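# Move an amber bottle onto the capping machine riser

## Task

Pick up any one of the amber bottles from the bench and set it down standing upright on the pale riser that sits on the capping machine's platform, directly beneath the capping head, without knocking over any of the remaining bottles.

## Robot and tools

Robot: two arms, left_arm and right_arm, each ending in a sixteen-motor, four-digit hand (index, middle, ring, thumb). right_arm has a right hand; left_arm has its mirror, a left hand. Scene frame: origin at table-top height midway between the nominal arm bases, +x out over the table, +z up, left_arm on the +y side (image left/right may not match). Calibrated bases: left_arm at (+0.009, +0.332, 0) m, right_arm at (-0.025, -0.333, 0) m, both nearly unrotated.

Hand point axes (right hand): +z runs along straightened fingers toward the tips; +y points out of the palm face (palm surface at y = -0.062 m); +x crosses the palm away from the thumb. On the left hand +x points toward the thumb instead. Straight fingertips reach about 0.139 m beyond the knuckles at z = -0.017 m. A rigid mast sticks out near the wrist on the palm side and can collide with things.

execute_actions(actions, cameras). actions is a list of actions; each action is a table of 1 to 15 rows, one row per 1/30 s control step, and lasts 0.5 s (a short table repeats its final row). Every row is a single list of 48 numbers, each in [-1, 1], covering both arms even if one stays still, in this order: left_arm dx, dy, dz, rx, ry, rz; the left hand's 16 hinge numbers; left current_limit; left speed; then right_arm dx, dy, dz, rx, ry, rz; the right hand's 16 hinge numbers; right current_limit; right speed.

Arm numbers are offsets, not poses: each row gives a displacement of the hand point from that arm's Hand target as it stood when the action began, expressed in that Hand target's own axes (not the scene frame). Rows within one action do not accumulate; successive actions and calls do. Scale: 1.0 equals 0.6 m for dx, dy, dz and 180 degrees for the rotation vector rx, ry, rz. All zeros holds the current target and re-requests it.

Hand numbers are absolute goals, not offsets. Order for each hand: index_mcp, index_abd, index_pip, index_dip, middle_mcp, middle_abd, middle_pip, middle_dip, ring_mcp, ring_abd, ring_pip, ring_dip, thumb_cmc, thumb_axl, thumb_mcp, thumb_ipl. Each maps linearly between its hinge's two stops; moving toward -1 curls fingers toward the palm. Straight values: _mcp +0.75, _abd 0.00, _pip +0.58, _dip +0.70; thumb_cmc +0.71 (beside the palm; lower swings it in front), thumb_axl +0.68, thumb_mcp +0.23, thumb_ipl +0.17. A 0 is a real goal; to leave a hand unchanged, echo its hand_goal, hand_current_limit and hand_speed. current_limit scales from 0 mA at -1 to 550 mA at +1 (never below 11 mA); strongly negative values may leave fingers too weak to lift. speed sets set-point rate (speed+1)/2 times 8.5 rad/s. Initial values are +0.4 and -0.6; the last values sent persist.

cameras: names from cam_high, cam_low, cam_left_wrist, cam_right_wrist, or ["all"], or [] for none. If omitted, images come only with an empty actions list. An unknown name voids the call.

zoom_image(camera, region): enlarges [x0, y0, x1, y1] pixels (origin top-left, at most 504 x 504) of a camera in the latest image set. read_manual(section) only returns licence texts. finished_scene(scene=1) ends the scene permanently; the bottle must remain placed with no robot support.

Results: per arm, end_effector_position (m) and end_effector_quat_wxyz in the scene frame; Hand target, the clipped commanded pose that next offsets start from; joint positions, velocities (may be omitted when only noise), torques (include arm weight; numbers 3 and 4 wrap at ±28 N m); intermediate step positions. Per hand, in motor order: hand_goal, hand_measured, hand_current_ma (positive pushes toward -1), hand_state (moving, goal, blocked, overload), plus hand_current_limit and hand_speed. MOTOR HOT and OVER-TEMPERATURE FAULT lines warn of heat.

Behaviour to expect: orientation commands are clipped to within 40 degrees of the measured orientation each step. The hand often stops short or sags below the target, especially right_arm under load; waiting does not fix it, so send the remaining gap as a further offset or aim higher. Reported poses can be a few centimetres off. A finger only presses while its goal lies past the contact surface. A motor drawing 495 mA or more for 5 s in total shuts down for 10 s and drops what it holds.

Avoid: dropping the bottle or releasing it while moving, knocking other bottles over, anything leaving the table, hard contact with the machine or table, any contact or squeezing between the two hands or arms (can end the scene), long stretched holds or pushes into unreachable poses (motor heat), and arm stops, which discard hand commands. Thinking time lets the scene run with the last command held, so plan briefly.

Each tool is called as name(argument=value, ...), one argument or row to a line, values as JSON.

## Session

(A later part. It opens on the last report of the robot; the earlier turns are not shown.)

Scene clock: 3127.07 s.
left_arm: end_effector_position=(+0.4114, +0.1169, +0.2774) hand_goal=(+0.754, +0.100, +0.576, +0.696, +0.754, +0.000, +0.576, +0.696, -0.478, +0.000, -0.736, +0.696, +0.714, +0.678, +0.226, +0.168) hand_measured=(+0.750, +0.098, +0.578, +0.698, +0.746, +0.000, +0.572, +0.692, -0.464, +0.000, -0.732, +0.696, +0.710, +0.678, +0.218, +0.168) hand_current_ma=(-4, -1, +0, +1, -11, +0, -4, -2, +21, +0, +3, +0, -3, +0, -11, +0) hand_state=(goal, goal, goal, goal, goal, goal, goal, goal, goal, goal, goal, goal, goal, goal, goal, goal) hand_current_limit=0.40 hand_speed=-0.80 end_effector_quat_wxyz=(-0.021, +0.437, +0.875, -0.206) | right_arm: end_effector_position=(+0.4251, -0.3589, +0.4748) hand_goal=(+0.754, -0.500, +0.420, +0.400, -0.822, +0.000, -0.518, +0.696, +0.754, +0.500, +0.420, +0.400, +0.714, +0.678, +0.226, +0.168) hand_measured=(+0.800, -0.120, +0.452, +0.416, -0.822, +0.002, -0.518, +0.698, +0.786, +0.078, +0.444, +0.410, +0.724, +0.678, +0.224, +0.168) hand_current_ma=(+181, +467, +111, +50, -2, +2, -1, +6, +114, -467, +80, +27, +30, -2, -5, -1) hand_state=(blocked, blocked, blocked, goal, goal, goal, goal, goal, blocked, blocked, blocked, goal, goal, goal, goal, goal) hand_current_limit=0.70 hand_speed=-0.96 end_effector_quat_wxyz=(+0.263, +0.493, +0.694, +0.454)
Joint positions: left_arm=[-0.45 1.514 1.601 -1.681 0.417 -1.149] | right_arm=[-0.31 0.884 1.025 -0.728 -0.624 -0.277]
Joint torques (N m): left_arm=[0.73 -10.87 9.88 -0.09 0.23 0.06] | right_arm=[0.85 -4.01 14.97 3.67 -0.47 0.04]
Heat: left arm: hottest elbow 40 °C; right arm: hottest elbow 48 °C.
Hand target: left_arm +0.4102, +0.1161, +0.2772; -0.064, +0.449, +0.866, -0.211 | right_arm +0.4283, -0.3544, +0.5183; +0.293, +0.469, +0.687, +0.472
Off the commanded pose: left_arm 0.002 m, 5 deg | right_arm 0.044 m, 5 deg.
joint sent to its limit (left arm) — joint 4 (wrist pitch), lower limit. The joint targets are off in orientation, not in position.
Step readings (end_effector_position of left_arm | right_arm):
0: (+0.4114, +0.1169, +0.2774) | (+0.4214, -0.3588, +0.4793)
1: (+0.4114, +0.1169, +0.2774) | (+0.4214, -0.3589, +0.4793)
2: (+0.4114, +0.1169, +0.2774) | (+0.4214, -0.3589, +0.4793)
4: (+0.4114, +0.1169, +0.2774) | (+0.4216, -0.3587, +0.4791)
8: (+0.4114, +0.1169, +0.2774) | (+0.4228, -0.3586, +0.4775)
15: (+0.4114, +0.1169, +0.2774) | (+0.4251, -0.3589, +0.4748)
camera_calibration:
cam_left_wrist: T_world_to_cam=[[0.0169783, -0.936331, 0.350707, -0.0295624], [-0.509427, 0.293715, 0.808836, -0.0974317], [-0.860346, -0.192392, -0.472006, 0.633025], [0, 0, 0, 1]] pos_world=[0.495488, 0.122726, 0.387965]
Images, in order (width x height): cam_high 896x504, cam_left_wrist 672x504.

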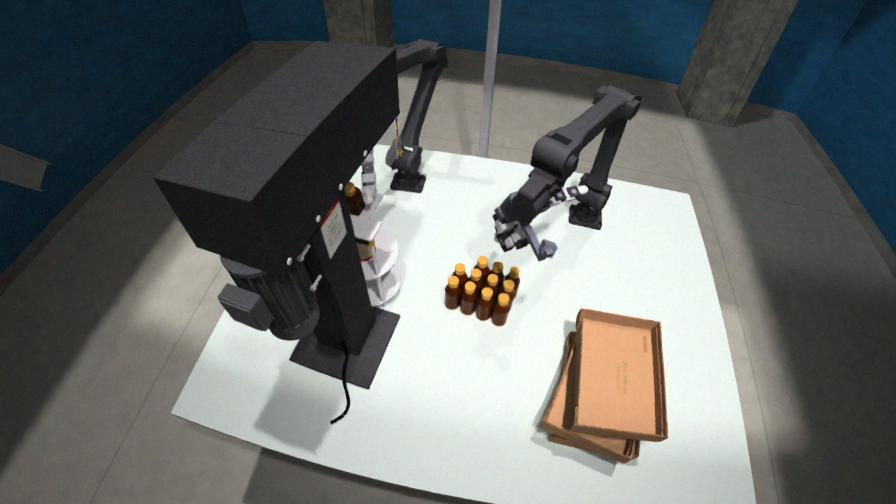

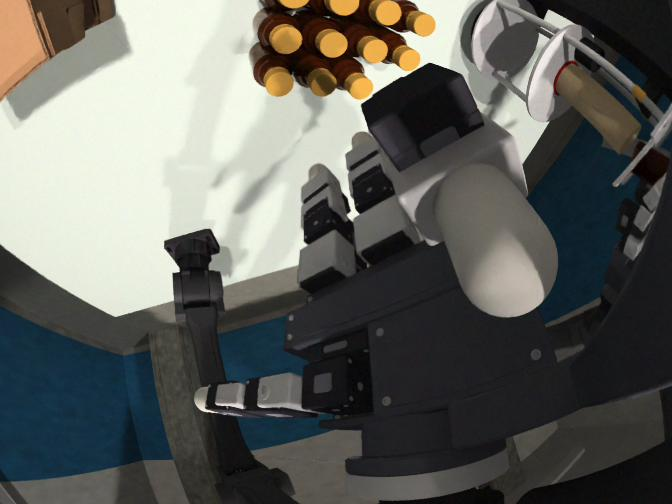

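execute_actions(
  actions=[],
  cameras=["cam_right_wrist"],
)

Scene clock: 3161.70 s.
left_arm: end_effector_position=(+0.4114, +0.1169, +0.2774) hand_goal=(+0.754, +0.100, +0.576, +0.696, +0.754, +0.000, +0.576, +0.696, -0.478, +0.000, -0.736, +0.696, +0.714, +0.678, +0.226, +0.168) hand_measured=(+0.750, +0.098, +0.578, +0.698, +0.746, +0.000, +0.572, +0.692, -0.464, +0.000, -0.732, +0.696, +0.710, +0.678, +0.218, +0.168) hand_current_ma=(-4, -1, +0, +1, -11, +0, -4, -2, +21, +0, +3, +0, -3, +0, -11, +0) hand_state=(goal, goal, goal, goal, goal, goal, goal, goal, goal, goal, goal, goal, goal, goal, goal, goal) hand_current_limit=0.40 hand_speed=-0.80 end_effector_quat_wxyz=(-0.021, +0.437, +0.875, -0.206) | right_arm: end_effector_position=(+0.4251, -0.3589, +0.4748) hand_goal=(+0.754, -0.500, +0.420, +0.400, -0.822, +0.000, -0.518, +0.696, +0.754, +0.500, +0.420, +0.400, +0.714, +0.678, +0.226, +0.168) hand_measured=(+0.800, -0.120, +0.452, +0.416, -0.822, +0.002, -0.518, +0.698, +0.786, +0.078, +0.444, +0.410, +0.724, +0.678, +0.224, +0.168) hand_current_ma=(+181, +468, +111, +50, -2, +2, -1, +6, +114, -467, +80, +27, +30, -2, -5, -1) hand_state=(blocked, blocked, blocked, goal, goal, goal, goal, goal, blocked, blocked, blocked, goal, goal, goal, goal, goal) hand_current_limit=0.70 hand_speed=-0.96 end_effector_quat_wxyz=(+0.263, +0.493, +0.694, +0.454)
Joint positions: left_arm=[-0.45 1.514 1.601 -1.681 0.417 -1.149] | right_arm=[-0.31 0.884 1.025 -0.728 -0.624 -0.277]
Joint velocities: within noise
Joint torques (N m): left_arm=[0.03 -11.22 9.77 -0.14 0.23 0.08] | right_arm=[0.91 -4.19 14.97 3.64 -0.47 0.04]
Heat: left arm: hottest elbow 40 °C; right arm: hottest elbow 50 °C.
Hand target: left_arm +0.4102, +0.1161, +0.2772; -0.064, +0.449, +0.866, -0.211 | right_arm +0.4283, -0.3544, +0.5183; +0.293, +0.469, +0.687, +0.472
Off the commanded pose: left_arm 0.002 m, 5 deg | right_arm 0.044 m, 5 deg.
camera_calibration:
cam_right_wrist: T_world_to_cam=[[0.584788, -0.613978, 0.530145, -0.686283], [-0.63932, -0.751104, -0.164662, 0.0351872], [0.499293, -0.242639, -0.831765, 0.216063], [0, 0, 0, 1]] pos_world=[0.315947, -0.342508, 0.549337]
Images, in order (width x height): cam_right_wrist 672x504.

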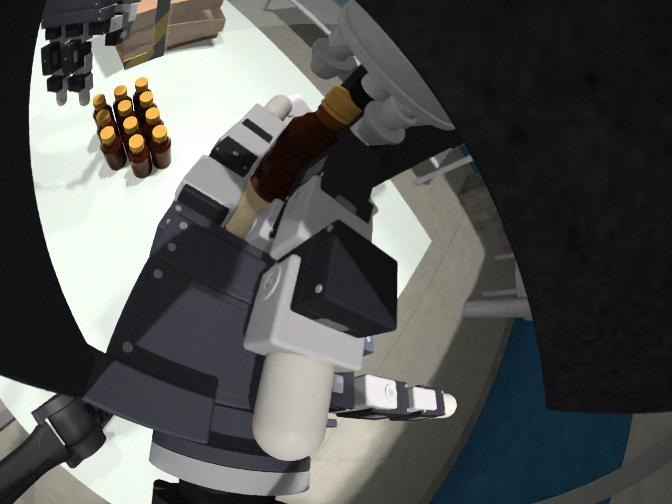

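zoom_image(
  camera="cam_right_wrist",
  region=[210, 50, 430, 250],
)

Scaled by 2.291 from the camera's 672x504 image, which has a finer 960x720 frame.

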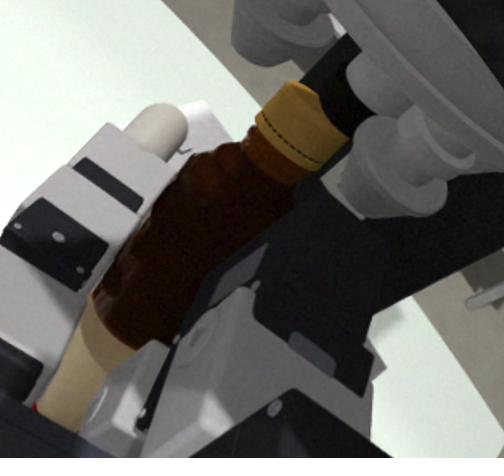

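execute_actions(
  actions=[
    [[0,0,0,0,0,0,0.754,0.1,0.576,0.696,0.754,0.0,0.576,0.696,-0.479,0,-0.737,0.696,0.714,0.678,0.226,0.168,0.4,-0.8,0,0,0,0,0,0,0.80,-0.5,0.42,0.40,-0.822,0.0,-0.518,0.696,0.80,0.5,0.42,0.40,0.714,0.678,0.226,0.168,0.7,-0.97]],
  ],
  cameras=["cam_right_wrist", "cam_left_wrist"],
)

zoom_image(
  camera="cam_right_wrist",
  region=[210, 50, 430, 250],
)

zoom_image(
  camera="cam_left_wrist",
  region=[612, 110, 672, 200],
)

Scene clock: 3191.00 s.
left_arm: end_effector_position=(+0.4114, +0.1169, +0.2774) hand_goal=(+0.754, +0.100, +0.576, +0.696, +0.754, +0.000, +0.576, +0.696, -0.478, +0.000, -0.736, +0.696, +0.714, +0.678, +0.226, +0.168) hand_measured=(+0.750, +0.098, +0.578, +0.698, +0.746, +0.000, +0.572, +0.692, -0.464, +0.000, -0.732, +0.696, +0.710, +0.678, +0.218, +0.168) hand_current_ma=(-4, -1, +0, +1, -11, +0, -4, -2, +21, +0, +3, +0, -3, +0, -11, +0) hand_state=(goal, goal, goal, goal, goal, goal, goal, goal, goal, goal, goal, goal, goal, goal, goal, goal) hand_current_limit=0.40 hand_speed=-0.80 end_effector_quat_wxyz=(-0.021, +0.437, +0.875, -0.206) | right_arm: end_effector_position=(+0.4251, -0.3590, +0.4747) hand_goal=(+0.800, -0.500, +0.420, +0.400, -0.822, +0.000, -0.518, +0.696, +0.800, +0.500, +0.420, +0.400, +0.714, +0.678, +0.226, +0.168) hand_measured=(+0.836, -0.120, +0.450, +0.414, -0.822, +0.002, -0.518, +0.698, +0.816, +0.078, +0.442, +0.406, +0.724, +0.678, +0.224, +0.168) hand_current_ma=(+132, +467, +101, +44, -2, +2, -1, +6, +57, -467, +71, +17, +30, -2, -5, -1) hand_state=(blocked, blocked, blocked, goal, goal, goal, goal, goal, goal, blocked, blocked, goal, goal, goal, goal, goal) hand_current_limit=0.70 hand_speed=-0.97 end_effector_quat_wxyz=(+0.263, +0.494, +0.694, +0.454)
Joint positions: left_arm=[-0.45 1.514 1.601 -1.681 0.417 -1.149] | right_arm=[-0.31 0.884 1.025 -0.728 -0.624 -0.277]
Joint torques (N m): left_arm=[0.03 -10.99 9.78 -0.1 0.24 0.09] | right_arm=[0.73 -4.07 14.95 3.63 -0.51 0.04]
Heat: left arm: hottest elbow 40 °C; right arm: hottest elbow 50 °C.
Hand target: left_arm +0.4102, +0.1161, +0.2772; -0.064, +0.449, +0.866, -0.211 | right_arm +0.4283, -0.3544, +0.5183; +0.293, +0.469, +0.687, +0.472
Off the commanded pose: left_arm 0.002 m, 5 deg | right_arm 0.044 m, 5 deg.
joint sent to its limit (left arm) — joint 4 (wrist pitch), lower limit. The joint targets are off in orientation, not in position.
Step readings (end_effector_position of left_arm | right_arm):
0: (+0.4114, +0.1169, +0.2774) | (+0.4251, -0.3589, +0.4748)
1: (+0.4114, +0.1169, +0.2774) | (+0.4251, -0.3589, +0.4748)
2: (+0.4114, +0.1169, +0.2774) | (+0.4251, -0.3589, +0.4748)
4: (+0.4114, +0.1169, +0.2774) | (+0.4251, -0.3589, +0.4748)
8: (+0.4114, +0.1169, +0.2774) | (+0.4251, -0.3590, +0.4747)
15: (+0.4114, +0.1169, +0.2774) | (+0.4251, -0.3590, +0.4747)
camera_calibration:
cam_left_wrist: T_world_to_cam=[[0.0169783, -0.936331, 0.350707, -0.0295624], [-0.509427, 0.293715, 0.808836, -0.0974317], [-0.860346, -0.192392, -0.472006, 0.633025], [0, 0, 0, 1]] pos_world=[0.495488, 0.122726, 0.387965]
cam_right_wrist: T_world_to_cam=[[0.584651, -0.613982, 0.530292, -0.686323], [-0.639541, -0.750974, -0.164394, 0.0351519], [0.499171, -0.24303, -0.831724, 0.215946], [0, 0, 0, 1]] pos_world=[0.315946, -0.342511, 0.549337]
Images, in order (width x height): cam_left_wrist 672x504, cam_right_wrist 672x504.

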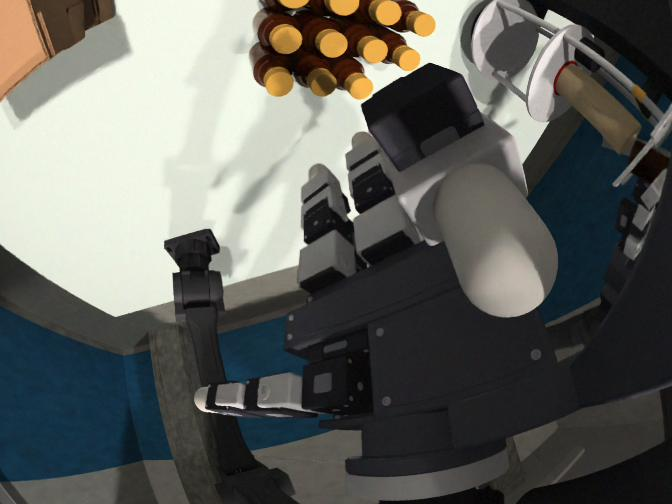

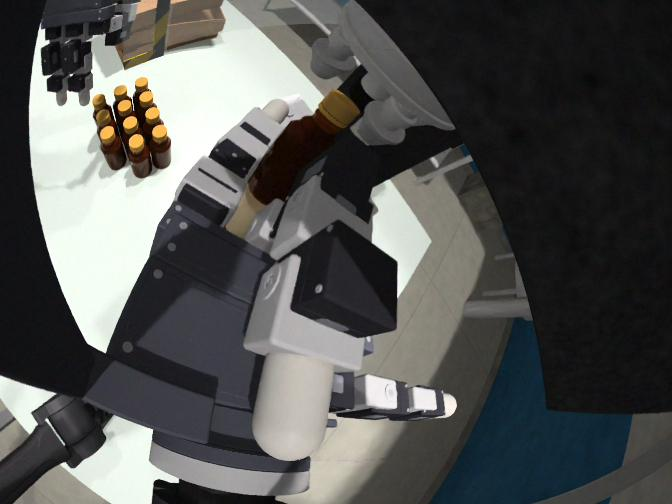

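Scaled by 2.291 from the camera's 672x504 image, which has a finer 960x720 frame.

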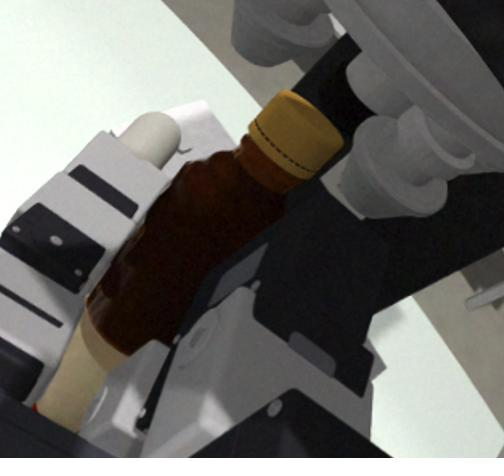

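Scaled by 5.600 from the camera's 672x504 image, which has a finer 960x720 frame.

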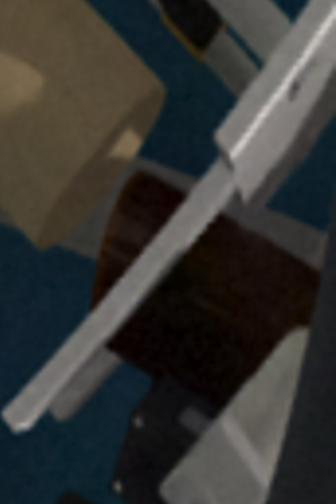

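execute_actions(
  actions=[
    [[0,0,0,0,0,0,0.754,0.1,0.576,0.696,0.754,0.0,0.576,0.696,-0.479,0,-0.737,0.696,0.714,0.678,0.226,0.168,0.4,-0.8,0,0,0,0,0,0,0.84,-0.5,0.42,0.40,-0.822,0.0,-0.518,0.696,0.84,0.5,0.42,0.40,0.714,0.678,0.226,0.168,0.7,-0.97]],
  ],
  cameras=["cam_right_wrist", "cam_left_wrist", "cam_high"],
)

zoom_image(
  camera="cam_right_wrist",
  region=[210, 50, 430, 250],
)

zoom_image(
  camera="cam_left_wrist",
  region=[612, 110, 672, 200],
)

zoom_image(
  camera="cam_high",
  region=[338, 172, 386, 228],
)

Scene clock: 3204.20 s.
left_arm: end_effector_position=(+0.4114, +0.1169, +0.2774) hand_goal=(+0.754, +0.100, +0.576, +0.696, +0.754, +0.000, +0.576, +0.696, -0.478, +0.000, -0.736, +0.696, +0.714, +0.678, +0.226, +0.168) hand_measured=(+0.750, +0.098, +0.578, +0.698, +0.746, +0.000, +0.572, +0.692, -0.464, +0.000, -0.732, +0.696, +0.710, +0.678, +0.218, +0.168) hand_current_ma=(-4, -1, +0, +1, -11, +0, -4, -2, +21, +0, +3, +0, -3, +0, -11, +0) hand_state=(goal, goal, goal, goal, goal, goal, goal, goal, goal, goal, goal, goal, goal, goal, goal, goal) hand_current_limit=0.40 hand_speed=-0.80 end_effector_quat_wxyz=(-0.021, +0.437, +0.875, -0.206) | right_arm: end_effector_position=(+0.4251, -0.3587, +0.4747) hand_goal=(+0.840, -0.500, +0.420, +0.400, -0.822, +0.000, -0.518, +0.696, +0.840, +0.500, +0.420, +0.400, +0.714, +0.678, +0.226, +0.168) hand_measured=(+0.876, -0.120, +0.450, +0.414, -0.822, +0.002, -0.518, +0.698, +0.856, +0.078, +0.440, +0.406, +0.724, +0.678, +0.224, +0.168) hand_current_ma=(+133, +467, +99, +43, -2, +2, -1, +6, +53, -467, +67, +16, +30, -2, -5, -1) hand_state=(blocked, blocked, blocked, goal, goal, goal, goal, goal, goal, blocked, blocked, goal, goal, goal, goal, goal) hand_current_limit=0.70 hand_speed=-0.97 end_effector_quat_wxyz=(+0.263, +0.493, +0.694, +0.454)
Joint positions: left_arm=[-0.45 1.514 1.601 -1.681 0.417 -1.149] | right_arm=[-0.309 0.884 1.025 -0.728 -0.624 -0.277]
Joint torques (N m): left_arm=[0.73 -11.28 9.77 -0.18 0.28 0.1] | right_arm=[0.79 -4.07 14.94 3.66 -0.5 0.05]
Heat: left arm: hottest elbow 40 °C; right arm: hottest elbow 50 °C.
Hand target: left_arm +0.4102, +0.1161, +0.2772; -0.064, +0.449, +0.866, -0.211 | right_arm +0.4283, -0.3544, +0.5183; +0.293, +0.469, +0.687, +0.472
Off the commanded pose: left_arm 0.002 m, 5 deg | right_arm 0.044 m, 5 deg.
joint sent to its limit (left arm) — joint 4 (wrist pitch), lower limit. The joint targets are off in orientation, not in position.
Step readings (end_effector_position of left_arm | right_arm):
0: (+0.4114, +0.1169, +0.2774) | (+0.4251, -0.3590, +0.4747)
1: (+0.4114, +0.1169, +0.2774) | (+0.4251, -0.3590, +0.4747)
2: (+0.4114, +0.1169, +0.2774) | (+0.4251, -0.3590, +0.4747)
4: (+0.4114, +0.1169, +0.2774) | (+0.4251, -0.3588, +0.4747)
8: (+0.4114, +0.1169, +0.2774) | (+0.4251, -0.3588, +0.4747)
15: (+0.4114, +0.1169, +0.2774) | (+0.4251, -0.3587, +0.4747)
camera_calibration:
cam_left_wrist: T_world_to_cam=[[0.0169783, -0.936331, 0.350707, -0.0295624], [-0.509427, 0.293715, 0.808836, -0.0974317], [-0.860346, -0.192392, -0.472006, 0.633025], [0, 0, 0, 1]] pos_world=[0.495488, 0.122726, 0.387965]
cam_right_wrist: T_world_to_cam=[[0.58514, -0.613526, 0.53028, -0.68613], [-0.638938, -0.751483, -0.164414, 0.0350259], [0.499369, -0.242611, -0.831728, 0.216102], [0, 0, 0, 1]] pos_world=[0.315947, -0.342208, 0.549337]
Images, in order (width x height): cam_high 896x504, cam_left_wrist 672x504, cam_right_wrist 672x504.

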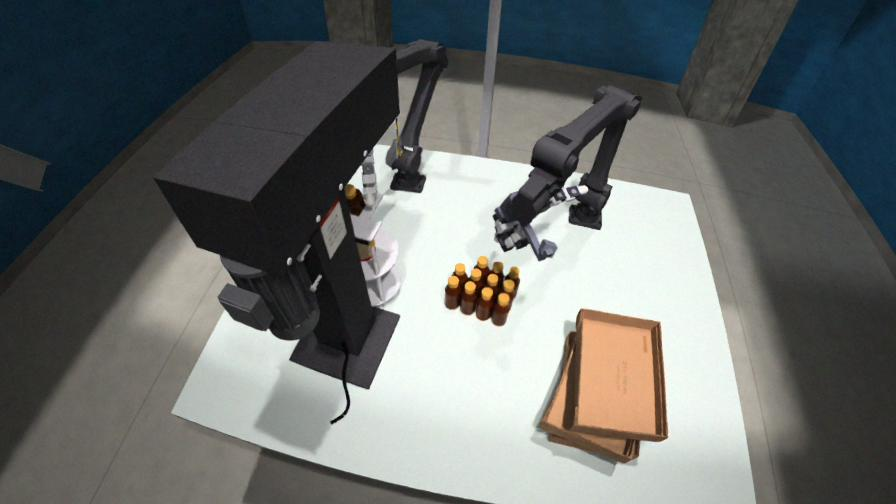

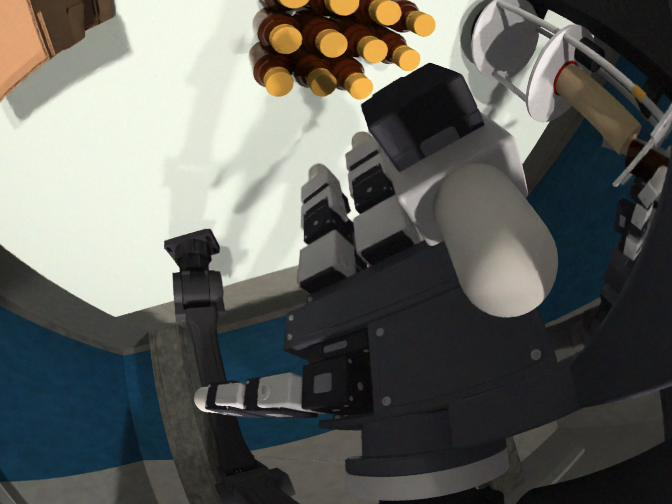

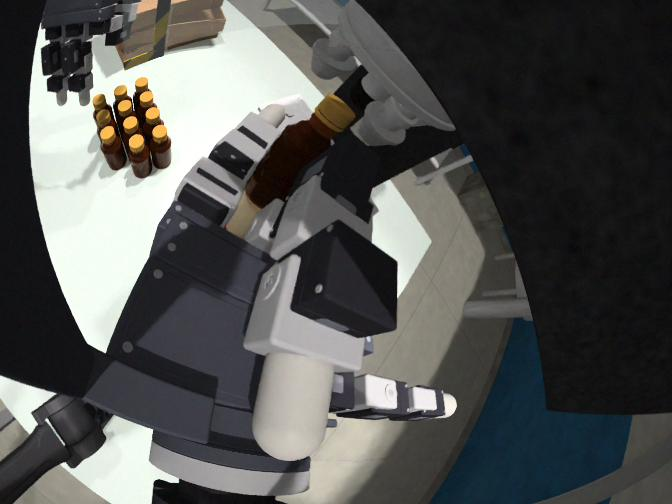

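Scaled by 2.291 from the camera's 672x504 image, which has a finer 960x720 frame.

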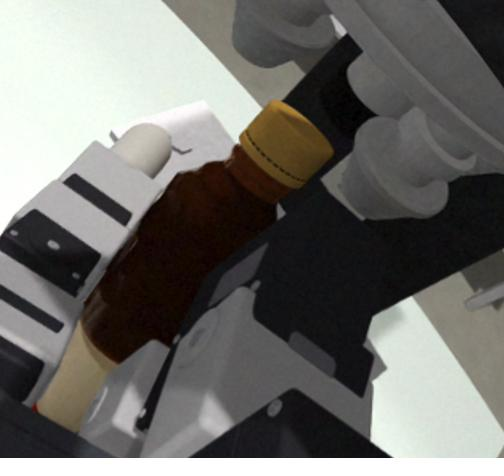

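Scaled by 5.600 from the camera's 672x504 image, which has a finer 960x720 frame.

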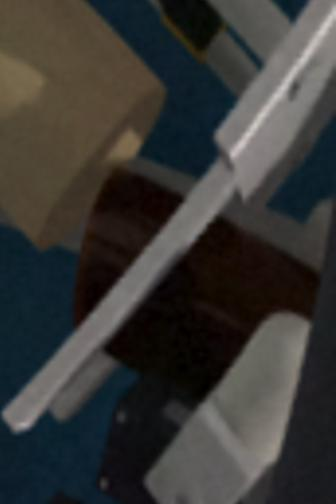

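Scaled by 9.000 from the camera's 896x504 image, which has a finer 1280x720 frame.

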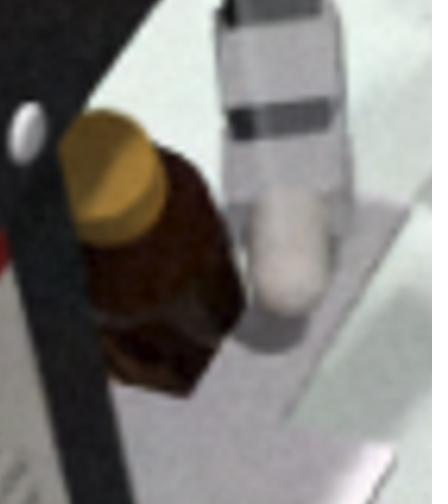

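execute_actions(
  actions=[
    [[0,0,0,0,0,0,0.754,0.1,0.576,0.696,0.754,0.0,0.576,0.696,-0.479,0,-0.737,0.696,0.714,0.678,0.226,0.168,0.4,-0.8,0,0,0,0,0,0,0.88,-0.5,0.42,0.40,-0.822,0.0,-0.518,0.696,0.88,0.5,0.42,0.40,0.714,0.678,0.226,0.168,0.7,-0.97]],
  ],
  cameras=["cam_right_wrist", "cam_left_wrist", "cam_high"],
)

zoom_image(
  camera="cam_right_wrist",
  region=[210, 50, 430, 250],
)

zoom_image(
  camera="cam_left_wrist",
  region=[612, 110, 672, 200],
)

zoom_image(
  camera="cam_high",
  region=[338, 172, 386, 228],
)

Scene clock: 3210.77 s.
left_arm: end_effector_position=(+0.4114, +0.1169, +0.2774) hand_goal=(+0.754, +0.100, +0.576, +0.696, +0.754, +0.000, +0.576, +0.696, -0.478, +0.000, -0.736, +0.696, +0.714, +0.678, +0.226, +0.168) hand_measured=(+0.750, +0.098, +0.578, +0.698, +0.746, +0.000, +0.572, +0.692, -0.464, +0.000, -0.732, +0.696, +0.710, +0.678, +0.218, +0.168) hand_current_ma=(-4, -1, +0, +1, -11, +0, -4, -2, +21, +0, +3, +0, -3, +0, -11, +0) hand_state=(goal, goal, goal, goal, goal, goal, goal, goal, goal, goal, goal, goal, goal, goal, goal, goal) hand_current_limit=0.40 hand_speed=-0.80 end_effector_quat_wxyz=(-0.021, +0.437, +0.875, -0.206) | right_arm: end_effector_position=(+0.4253, -0.3580, +0.4754) hand_goal=(+0.880, -0.500, +0.420, +0.400, -0.822, +0.000, -0.518, +0.696, +0.880, +0.500, +0.420, +0.400, +0.714, +0.678, +0.226, +0.168) hand_measured=(+0.904, -0.120, +0.442, +0.414, -0.822, +0.002, -0.518, +0.698, +0.890, +0.078, +0.434, +0.404, +0.724, +0.678, +0.224, +0.168) hand_current_ma=(+86, +467, +73, +42, -2, +2, -1, +6, +32, -467, +40, +8, +30, -2, -5, -1) hand_state=(blocked, blocked, blocked, goal, goal, goal, goal, goal, goal, blocked, goal, goal, goal, goal, goal, goal) hand_current_limit=0.70 hand_speed=-0.97 end_effector_quat_wxyz=(+0.264, +0.492, +0.694, +0.455)
Joint positions: left_arm=[-0.45 1.514 1.601 -1.681 0.417 -1.149] | right_arm=[-0.308 0.884 1.025 -0.725 -0.624 -0.277]
Joint torques (N m): left_arm=[0.21 -11.16 9.74 -0.12 0.26 0.09] | right_arm=[0.67 -4.01 14.93 3.51 -0.48 0.05]
Heat: left arm: hottest elbow 40 °C; right arm: hottest elbow 50 °C.
Hand target: left_arm +0.4102, +0.1161, +0.2772; -0.064, +0.449, +0.866, -0.211 | right_arm +0.4283, -0.3544, +0.5183; +0.293, +0.469, +0.687, +0.472
Off the commanded pose: left_arm 0.002 m, 5 deg | right_arm 0.043 m, 5 deg.
joint sent to its limit (left arm) — joint 4 (wrist pitch), lower limit. The joint targets are off in orientation, not in position.
Step readings (end_effector_position of left_arm | right_arm):
0: (+0.4114, +0.1169, +0.2774) | (+0.4251, -0.3587, +0.4747)
1: (+0.4114, +0.1169, +0.2774) | (+0.4251, -0.3587, +0.4747)
2: (+0.4114, +0.1169, +0.2774) | (+0.4251, -0.3587, +0.4747)
4: (+0.4114, +0.1169, +0.2774) | (+0.4251, -0.3587, +0.4747)
8: (+0.4114, +0.1169, +0.2774) | (+0.4251, -0.3583, +0.4747)
15: (+0.4114, +0.1169, +0.2774) | (+0.4253, -0.3580, +0.4754)
camera_calibration:
cam_left_wrist: T_world_to_cam=[[0.0169783, -0.936331, 0.350707, -0.0295624], [-0.509427, 0.293715, 0.808836, -0.0974317], [-0.860346, -0.192392, -0.472006, 0.633025], [0, 0, 0, 1]] pos_world=[0.495488, 0.122726, 0.387965]
cam_right_wrist: T_world_to_cam=[[0.584459, -0.612224, 0.532531, -0.686517], [-0.637333, -0.752562, -0.165701, 0.035232], [0.502209, -0.242555, -0.830032, 0.214711], [0, 0, 0, 1]] pos_world=[0.315867, -0.341709, 0.549647]
Images, in order (width x height): cam_high 896x504, cam_left_wrist 672x504, cam_right_wrist 672x504.

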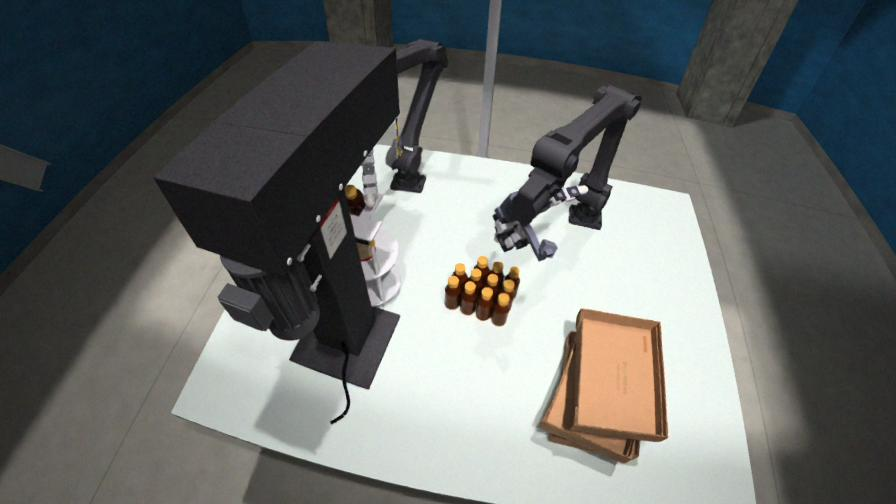

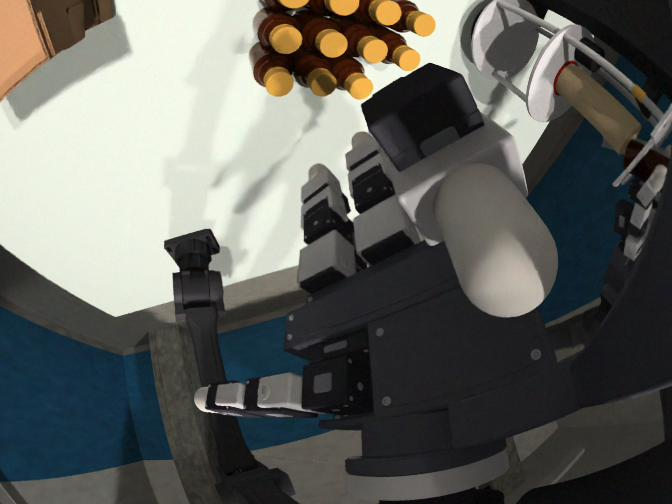

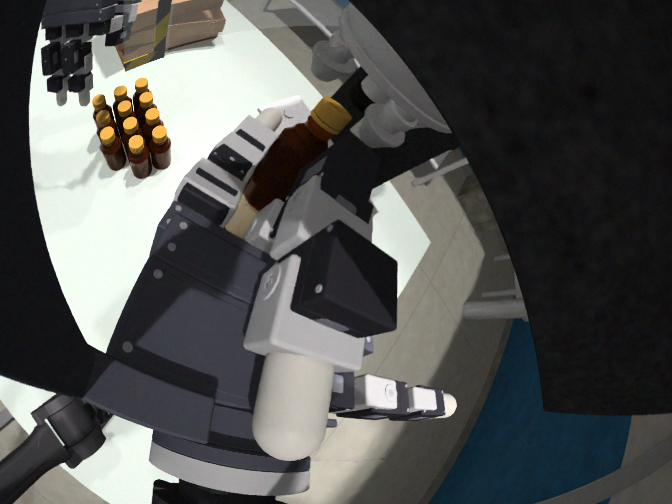

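Scaled by 2.291 from the camera's 672x504 image, which has a finer 960x720 frame.

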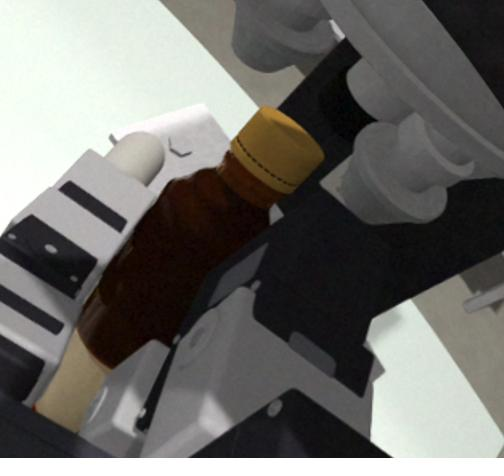

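Scaled by 5.600 from the camera's 672x504 image, which has a finer 960x720 frame.

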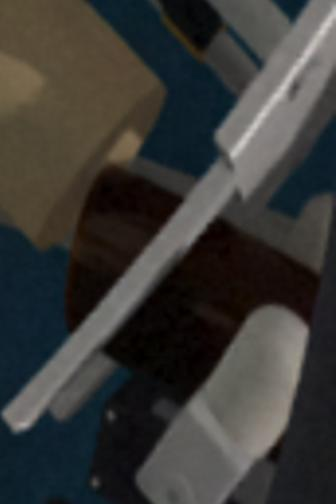

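Scaled by 9.000 from the camera's 896x504 image, which has a finer 1280x720 frame.

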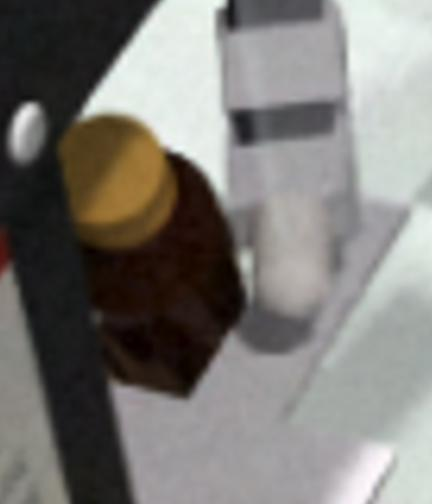

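execute_actions(
  actions=[
    [[0,0,0,0,0,0,0.754,0.1,0.576,0.696,0.754,0.0,0.576,0.696,-0.479,0,-0.737,0.696,0.714,0.678,0.226,0.168,0.4,-0.8,0.003,-0.0024,-0.0054,0,0,0,0.88,-0.5,0.42,0.40,-0.822,0.0,-0.518,0.696,0.88,0.5,0.42,0.40,0.714,0.678,0.226,0.168,0.7,-0.97],[0,0,0,0,0,0,0.754,0.1,0.576,0.696,0.754,0.0,0.576,0.696,-0.479,0,-0.737,0.696,0.714,0.678,0.226,0.168,0.4,-0.8,0.006,-0.0048,-0.0108,0,0,0,0.88,-0.5,0.42,0.40,-0.822,0.0,-0.518,0.696,0.88,0.5,0.42,0.40,0.714,0.678,0.226,0.168,0.7,-0.97],[0,0,0,0,0,0,0.754,0.1,0.576,0.696,0.754,0.0,0.576,0.696,-0.479,0,-0.737,0.696,0.714,0.678,0.226,0.168,0.4,-0.8,0.0093,-0.0072,-0.0163,0,0,0,0.88,-0.5,0.42,0.40,-0.822,0.0,-0.518,0.696,0.88,0.5,0.42,0.40,0.714,0.678,0.226,0.168,0.7,-0.97]],
  ],
)

Scene clock: 3221.43 s.
left_arm: end_effector_position=(+0.4114, +0.1169, +0.2774) hand_goal=(+0.754, +0.100, +0.576, +0.696, +0.754, +0.000, +0.576, +0.696, -0.478, +0.000, -0.736, +0.696, +0.714, +0.678, +0.226, +0.168) hand_measured=(+0.750, +0.098, +0.578, +0.698, +0.746, +0.000, +0.572, +0.692, -0.464, +0.000, -0.732, +0.696, +0.710, +0.678, +0.218, +0.168) hand_current_ma=(-4, -1, +0, +1, -11, +0, -4, -2, +21, +0, +3, +0, -3, +0, -11, +0) hand_state=(goal, goal, goal, goal, goal, goal, goal, goal, goal, goal, goal, goal, goal, goal, goal, goal) hand_current_limit=0.40 hand_speed=-0.80 end_effector_quat_wxyz=(-0.021, +0.437, +0.875, -0.206) | right_arm: end_effector_position=(+0.4251, -0.3579, +0.4756) hand_goal=(+0.880, -0.500, +0.420, +0.400, -0.822, +0.000, -0.518, +0.696, +0.880, +0.500, +0.420, +0.400, +0.714, +0.678, +0.226, +0.168) hand_measured=(+0.906, -0.120, +0.442, +0.414, -0.822, +0.002, -0.518, +0.698, +0.892, +0.078, +0.434, +0.404, +0.724, +0.678, +0.224, +0.168) hand_current_ma=(+91, +468, +73, +39, -2, +2, -1, +6, +35, -467, +40, +8, +30, -2, -5, -1) hand_state=(blocked, blocked, blocked, goal, goal, goal, goal, goal, goal, blocked, goal, goal, goal, goal, goal, goal) hand_current_limit=0.70 hand_speed=-0.97 end_effector_quat_wxyz=(+0.264, +0.492, +0.694, +0.455)
Joint positions: left_arm=[-0.45 1.514 1.601 -1.681 0.417 -1.149] | right_arm=[-0.308 0.884 1.025 -0.725 -0.624 -0.277]
Joint torques (N m): left_arm=[0.09 -10.46 9.7 -0.05 0.23 0.05] | right_arm=[0.21 -6.18 13.81 2.78 -0.69 0]
Heat: left arm: hottest elbow 40 °C; right arm: hottest elbow 51 °C.
Hand target: left_arm +0.4102, +0.1161, +0.2772; -0.064, +0.449, +0.866, -0.211 | right_arm +0.4163, -0.3535, +0.5182; +0.293, +0.469, +0.687, +0.472
Off the commanded pose: left_arm 0.002 m, 5 deg | right_arm 0.044 m, 5 deg.
joint sent to its limit (left arm) — joint 4 (wrist pitch), lower limit. The joint targets are off in orientation, not in position.
Step readings (end_effector_position of left_arm | right_arm):
0: (+0.4114, +0.1169, +0.2774) | (+0.4253, -0.3580, +0.4754)
1: (+0.4114, +0.1169, +0.2774) | (+0.4253, -0.3580, +0.4754)
2: (+0.4114, +0.1169, +0.2774) | (+0.4253, -0.3580, +0.4754)
4: (+0.4114, +0.1169, +0.2774) | (+0.4253, -0.3580, +0.4754)
8: (+0.4114, +0.1169, +0.2774) | (+0.4253, -0.3580, +0.4754)
15: (+0.4114, +0.1169, +0.2774) | (+0.4251, -0.3579, +0.4756)

execute_actions(
  actions=[
    [[0,0,0,0,0,0,0.754,0.1,0.576,0.696,0.754,0.0,0.576,0.696,-0.479,0,-0.737,0.696,0.714,0.678,0.226,0.168,0.4,-0.8,0.0012,-0.0036,-0.002,0.0022,0,0,0.88,-0.5,0.42,0.40,-0.822,0.0,-0.518,0.696,0.88,0.5,0.42,0.40,0.714,0.678,0.226,0.168,0.7,-0.97],[0,0,0,0,0,0,0.754,0.1,0.576,0.696,0.754,0.0,0.576,0.696,-0.479,0,-0.737,0.696,0.714,0.678,0.226,0.168,0.4,-0.8,0.0024,-0.0072,-0.004,0.0044,0,0,0.88,-0.5,0.42,0.40,-0.822,0.0,-0.518,0.696,0.88,0.5,0.42,0.40,0.714,0.678,0.226,0.168,0.7,-0.97],[0,0,0,0,0,0,0.754,0.1,0.576,0.696,0.754,0.0,0.576,0.696,-0.479,0,-0.737,0.696,0.714,0.678,0.226,0.168,0.4,-0.8,0.0047,-0.0113,-0.0081,0.0067,0,0,0.88,-0.5,0.42,0.40,-0.822,0.0,-0.518,0.696,0.88,0.5,0.42,0.40,0.714,0.678,0.226,0.168,0.7,-0.97]],
  ],
  cameras=["cam_right_wrist", "cam_left_wrist", "cam_high"],
)

zoom_image(
  camera="cam_right_wrist",
  region=[210, 50, 430, 250],
)

zoom_image(
  camera="cam_left_wrist",
  region=[612, 110, 672, 200],
)

zoom_image(
  camera="cam_high",
  region=[338, 172, 386, 228],
)

Scene clock: 3230.53 s.
left_arm: end_effector_position=(+0.4114, +0.1169, +0.2774) hand_goal=(+0.754, +0.100, +0.576, +0.696, +0.754, +0.000, +0.576, +0.696, -0.478, +0.000, -0.736, +0.696, +0.714, +0.678, +0.226, +0.168) hand_measured=(+0.750, +0.098, +0.578, +0.698, +0.746, +0.000, +0.572, +0.692, -0.464, +0.000, -0.732, +0.696, +0.710, +0.678, +0.218, +0.168) hand_current_ma=(-4, -1, +0, +1, -11, +0, -4, -2, +21, +0, +3, +0, -3, +0, -11, +0) hand_state=(goal, goal, goal, goal, goal, goal, goal, goal, goal, goal, goal, goal, goal, goal, goal, goal) hand_current_limit=0.40 hand_speed=-0.80 end_effector_quat_wxyz=(-0.021, +0.437, +0.875, -0.206) | right_arm: end_effector_position=(+0.4202, -0.3591, +0.4770) hand_goal=(+0.880, -0.500, +0.420, +0.400, -0.822, +0.000, -0.518, +0.696, +0.880, +0.500, +0.420, +0.400, +0.714, +0.678, +0.226, +0.168) hand_measured=(+0.912, -0.120, +0.442, +0.412, -0.822, +0.002, -0.518, +0.698, +0.896, +0.078, +0.434, +0.404, +0.724, +0.678, +0.224, +0.168) hand_current_ma=(+121, +468, +73, +34, -2, +2, -1, +6, +54, -467, +40, +8, +30, -2, -5, -1) hand_state=(blocked, blocked, blocked, goal, goal, goal, goal, goal, goal, blocked, goal, goal, goal, goal, goal, goal) hand_current_limit=0.70 hand_speed=-0.97 end_effector_quat_wxyz=(+0.263, +0.495, +0.693, +0.454)
Joint positions: left_arm=[-0.45 1.514 1.601 -1.681 0.417 -1.149] | right_arm=[-0.314 0.871 1.025 -0.741 -0.624 -0.277]
Joint torques (N m): left_arm=[0.62 -11.22 9.84 -0.18 0.24 0.08] | right_arm=[0.09 -6.12 13.6 1.77 -0.72 -0.18]
Heat: left arm: hottest elbow 40 °C; right arm: hottest elbow 50 °C.
Hand target: left_arm +0.4102, +0.1161, +0.2772; -0.064, +0.449, +0.866, -0.211 | right_arm +0.4086, -0.3534, +0.5141; +0.288, +0.472, +0.692, +0.465
Off the commanded pose: left_arm 0.002 m, 5 deg | right_arm 0.039 m, 4 deg.
joint sent to its limit (left arm) — joint 4 (wrist pitch), lower limit. The joint targets are off in orientation, not in position.
Step readings (end_effector_position of left_arm | right_arm):
0: (+0.4114, +0.1169, +0.2774) | (+0.4251, -0.3579, +0.4756)
1: (+0.4114, +0.1169, +0.2774) | (+0.4251, -0.3579, +0.4756)
2: (+0.4114, +0.1169, +0.2774) | (+0.4250, -0.3579, +0.4758)
4: (+0.4114, +0.1169, +0.2774) | (+0.4247, -0.3578, +0.4761)
8: (+0.4114, +0.1169, +0.2774) | (+0.4226, -0.3582, +0.4767)
15: (+0.4114, +0.1169, +0.2774) | (+0.4202, -0.3591, +0.4770)
camera_calibration:
cam_left_wrist: T_world_to_cam=[[0.0169783, -0.936331, 0.350707, -0.0295624], [-0.509427, 0.293715, 0.808836, -0.0974317], [-0.860346, -0.192392, -0.472006, 0.633025], [0, 0, 0, 1]] pos_world=[0.495488, 0.122726, 0.387965]
cam_right_wrist: T_world_to_cam=[[0.582838, -0.616013, 0.529931, -0.684545], [-0.641954, -0.74889, -0.164495, 0.0341211], [0.498191, -0.244317, -0.831934, 0.220284], [0, 0, 0, 1]] pos_world=[0.31114, -0.342317, 0.551636]
Images, in order (width x height): cam_high 896x504, cam_left_wrist 672x504, cam_right_wrist 672x504.

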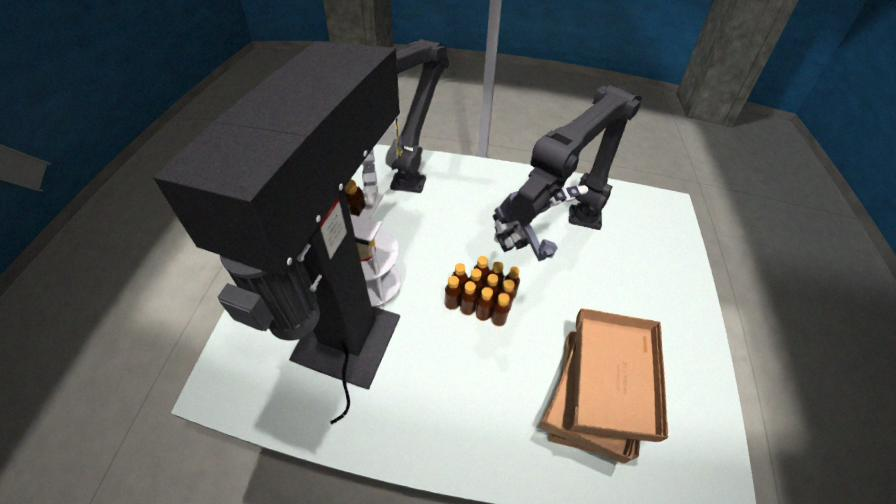

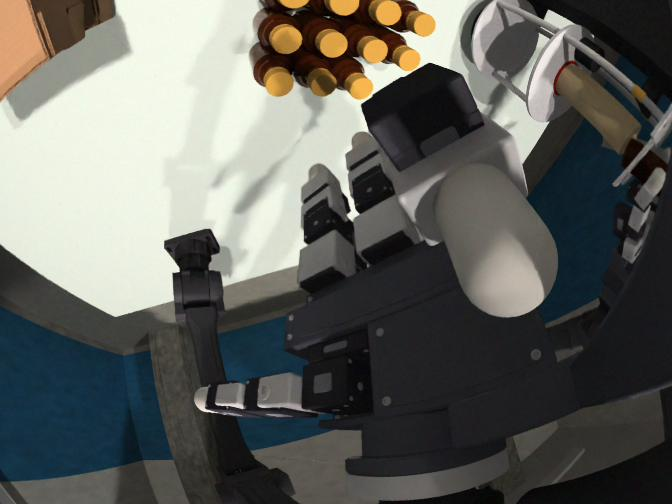

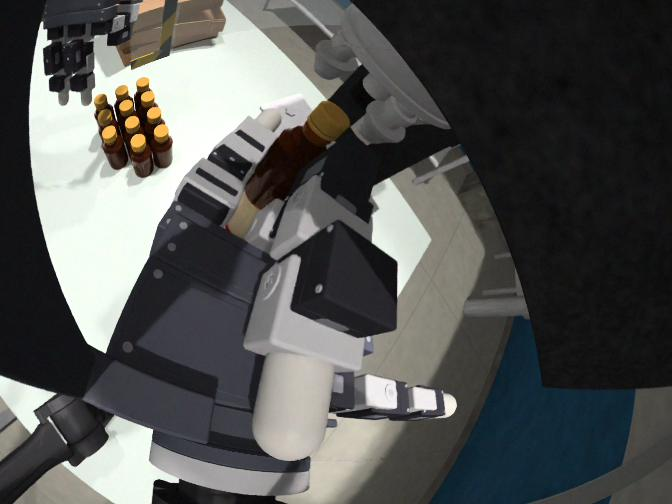

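Scaled by 2.291 from the camera's 672x504 image, which has a finer 960x720 frame.

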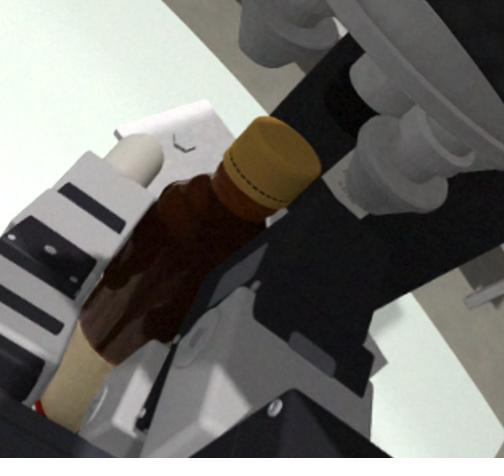

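Scaled by 5.600 from the camera's 672x504 image, which has a finer 960x720 frame.

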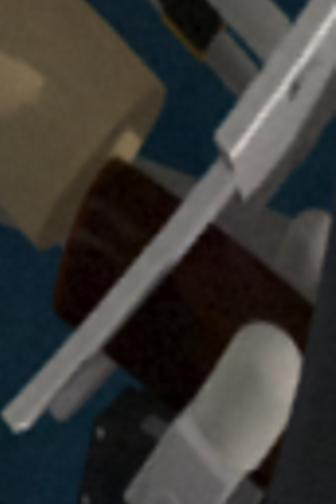

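Scaled by 9.000 from the camera's 896x504 image, which has a finer 1280x720 frame.

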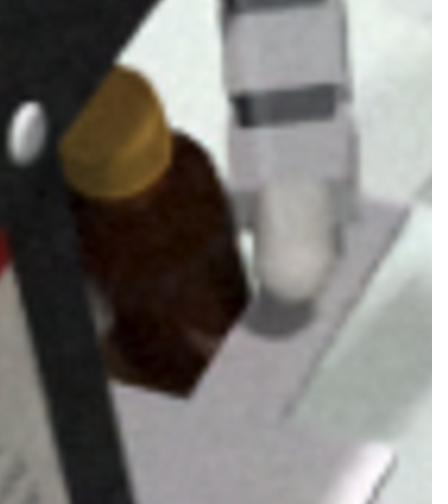

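execute_actions(
  actions=[
    [[0,0,0,0,0,0,0.754,0.1,0.576,0.696,0.754,0.0,0.576,0.696,-0.479,0,-0.737,0.696,0.714,0.678,0.226,0.168,0.4,-0.8,0.001,-0.0041,-0.0018,0.0029,0,0,0.88,-0.5,0.42,0.40,-0.822,0.0,-0.518,0.696,0.88,0.5,0.42,0.40,0.714,0.678,0.226,0.168,0.7,-0.97],[0,0,0,0,0,0,0.754,0.1,0.576,0.696,0.754,0.0,0.576,0.696,-0.479,0,-0.737,0.696,0.714,0.678,0.226,0.168,0.4,-0.8,0.002,-0.0082,-0.0036,0.0058,0,0,0.88,-0.5,0.42,0.40,-0.822,0.0,-0.518,0.696,0.88,0.5,0.42,0.40,0.714,0.678,0.226,0.168,0.7,-0.97],[0,0,0,0,0,0,0.754,0.1,0.576,0.696,0.754,0.0,0.576,0.696,-0.479,0,-0.737,0.696,0.714,0.678,0.226,0.168,0.4,-0.8,0.0031,-0.0124,-0.0055,0.0086,0,0,0.88,-0.5,0.42,0.40,-0.822,0.0,-0.518,0.696,0.88,0.5,0.42,0.40,0.714,0.678,0.226,0.168,0.7,-0.97]],
  ],
  cameras=["cam_right_wrist", "cam_left_wrist", "cam_high"],
)

zoom_image(
  camera="cam_right_wrist",
  region=[210, 50, 430, 250],
)

zoom_image(
  camera="cam_left_wrist",
  region=[612, 110, 672, 200],
)

zoom_image(
  camera="cam_high",
  region=[338, 172, 386, 228],
)

Scene clock: 3246.27 s.
left_arm: end_effector_position=(+0.4114, +0.1169, +0.2774) hand_goal=(+0.754, +0.100, +0.576, +0.696, +0.754, +0.000, +0.576, +0.696, -0.478, +0.000, -0.736, +0.696, +0.714, +0.678, +0.226, +0.168) hand_measured=(+0.750, +0.098, +0.578, +0.698, +0.746, +0.000, +0.572, +0.692, -0.464, +0.000, -0.732, +0.696, +0.710, +0.678, +0.218, +0.168) hand_current_ma=(-4, -1, +0, +1, -11, +0, -4, -2, +21, +0, +3, +0, -3, +0, -11, +0) hand_state=(goal, goal, goal, goal, goal, goal, goal, goal, goal, goal, goal, goal, goal, goal, goal, goal) hand_current_limit=0.40 hand_speed=-0.80 end_effector_quat_wxyz=(-0.021, +0.437, +0.875, -0.206) | right_arm: end_effector_position=(+0.4121, -0.3578, +0.4756) hand_goal=(+0.880, -0.500, +0.420, +0.400, -0.822, +0.000, -0.518, +0.696, +0.880, +0.500, +0.420, +0.400, +0.714, +0.678, +0.226, +0.168) hand_measured=(+0.912, -0.120, +0.436, +0.410, -0.822, +0.002, -0.518, +0.698, +0.896, +0.078, +0.426, +0.402, +0.724, +0.678, +0.224, +0.168) hand_current_ma=(+121, +467, +48, +31, -2, +2, -1, +6, +54, -467, +18, +3, +30, -2, -5, -1) hand_state=(blocked, blocked, goal, goal, goal, goal, goal, goal, goal, blocked, goal, goal, goal, goal, goal, goal) hand_current_limit=0.70 hand_speed=-0.97 end_effector_quat_wxyz=(+0.261, +0.494, +0.699, +0.446)
Joint positions: left_arm=[-0.45 1.514 1.601 -1.681 0.417 -1.149] | right_arm=[-0.321 0.855 1.025 -0.781 -0.624 -0.304]
Joint torques (N m): left_arm=[0.03 -11.22 9.87 -0.17 0.27 0.1] | right_arm=[-0.09 -5.54 13.63 1.46 -0.73 -0.16]
Heat: left arm: hottest elbow 40 °C; right arm: hottest elbow 50 °C.
Hand target: left_arm +0.4102, +0.1161, +0.2772; -0.064, +0.449, +0.866, -0.211 | right_arm +0.4023, -0.3538, +0.5086; +0.282, +0.475, +0.698, +0.455
Off the commanded pose: left_arm 0.002 m, 5 deg | right_arm 0.035 m, 3 deg.
joint sent to its limit (left arm) — joint 4 (wrist pitch), lower limit. The joint targets are off in orientation, not in position.
Step readings (end_effector_position of left_arm | right_arm):
0: (+0.4114, +0.1169, +0.2774) | (+0.4202, -0.3591, +0.4770)
1: (+0.4114, +0.1169, +0.2774) | (+0.4202, -0.3591, +0.4770)
2: (+0.4114, +0.1169, +0.2774) | (+0.4202, -0.3590, +0.4767)
4: (+0.4114, +0.1169, +0.2774) | (+0.4192, -0.3590, +0.4758)
8: (+0.4114, +0.1169, +0.2774) | (+0.4148, -0.3588, +0.4756)
15: (+0.4114, +0.1169, +0.2774) | (+0.4122, -0.3580, +0.4757)
camera_calibration:
cam_left_wrist: T_world_to_cam=[[0.0169783, -0.936331, 0.350707, -0.0295624], [-0.509427, 0.293715, 0.808836, -0.0974317], [-0.860346, -0.192392, -0.472006, 0.633025], [0, 0, 0, 1]] pos_world=[0.495488, 0.122726, 0.387965]
cam_right_wrist: T_world_to_cam=[[0.592741, -0.605206, 0.531398, -0.679095], [-0.639991, -0.754496, -0.14542, 0.0178298], [0.488947, -0.253894, -0.834547, 0.225105], [0, 0, 0, 1]] pos_world=[0.303875, -0.340387, 0.551323]
Images, in order (width x height): cam_high 896x504, cam_left_wrist 672x504, cam_right_wrist 672x504.

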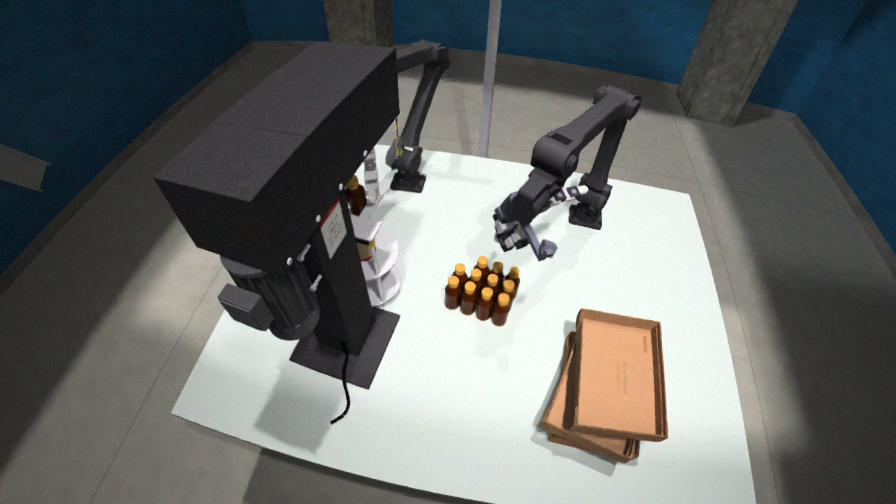

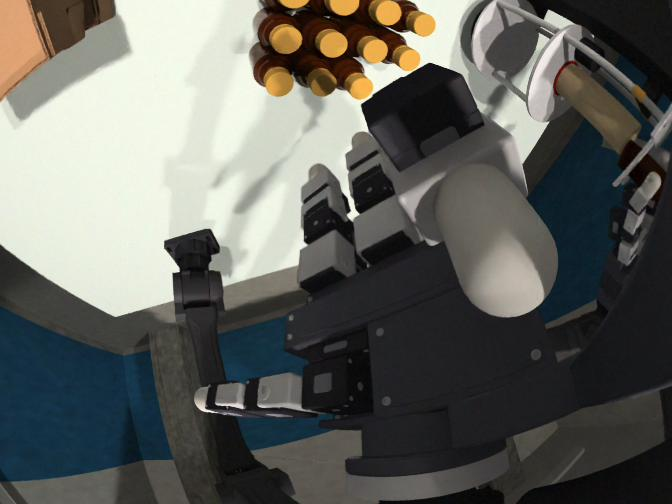

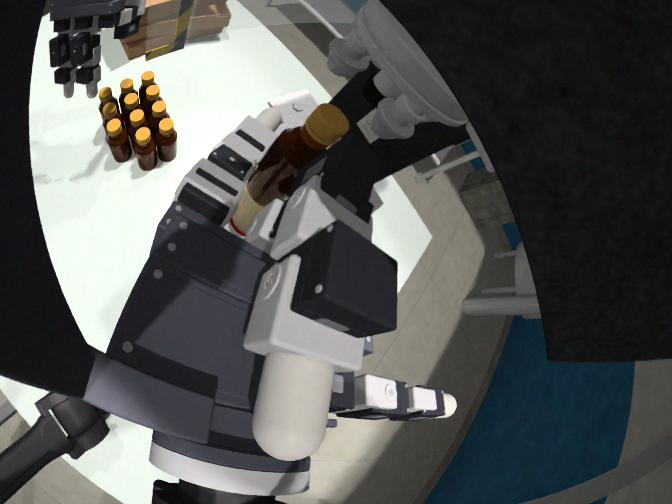

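Scaled by 2.291 from the camera's 672x504 image, which has a finer 960x720 frame.

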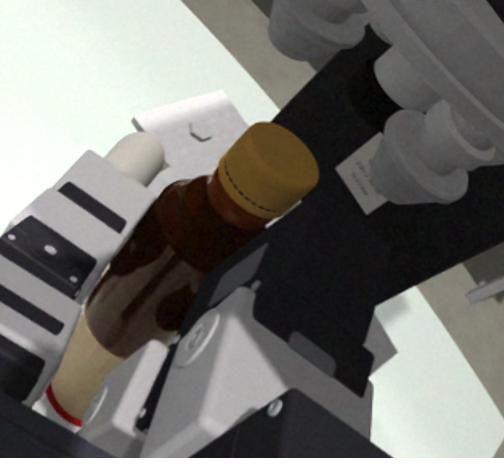

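Scaled by 5.600 from the camera's 672x504 image, which has a finer 960x720 frame.

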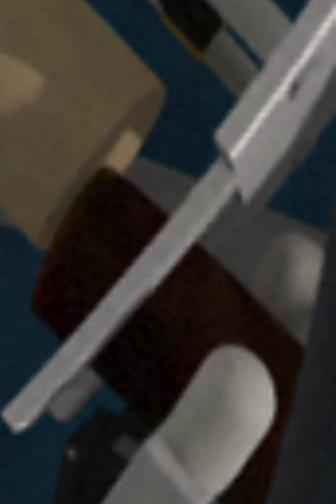

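Scaled by 9.000 from the camera's 896x504 image, which has a finer 1280x720 frame.

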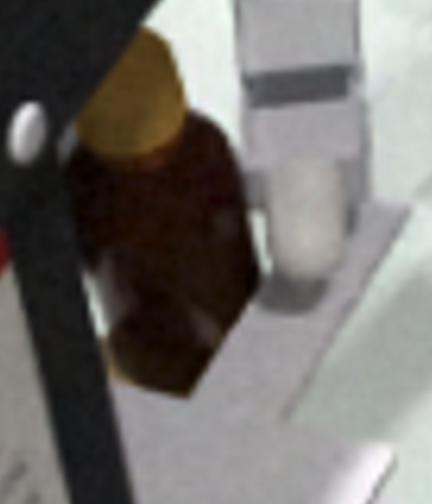

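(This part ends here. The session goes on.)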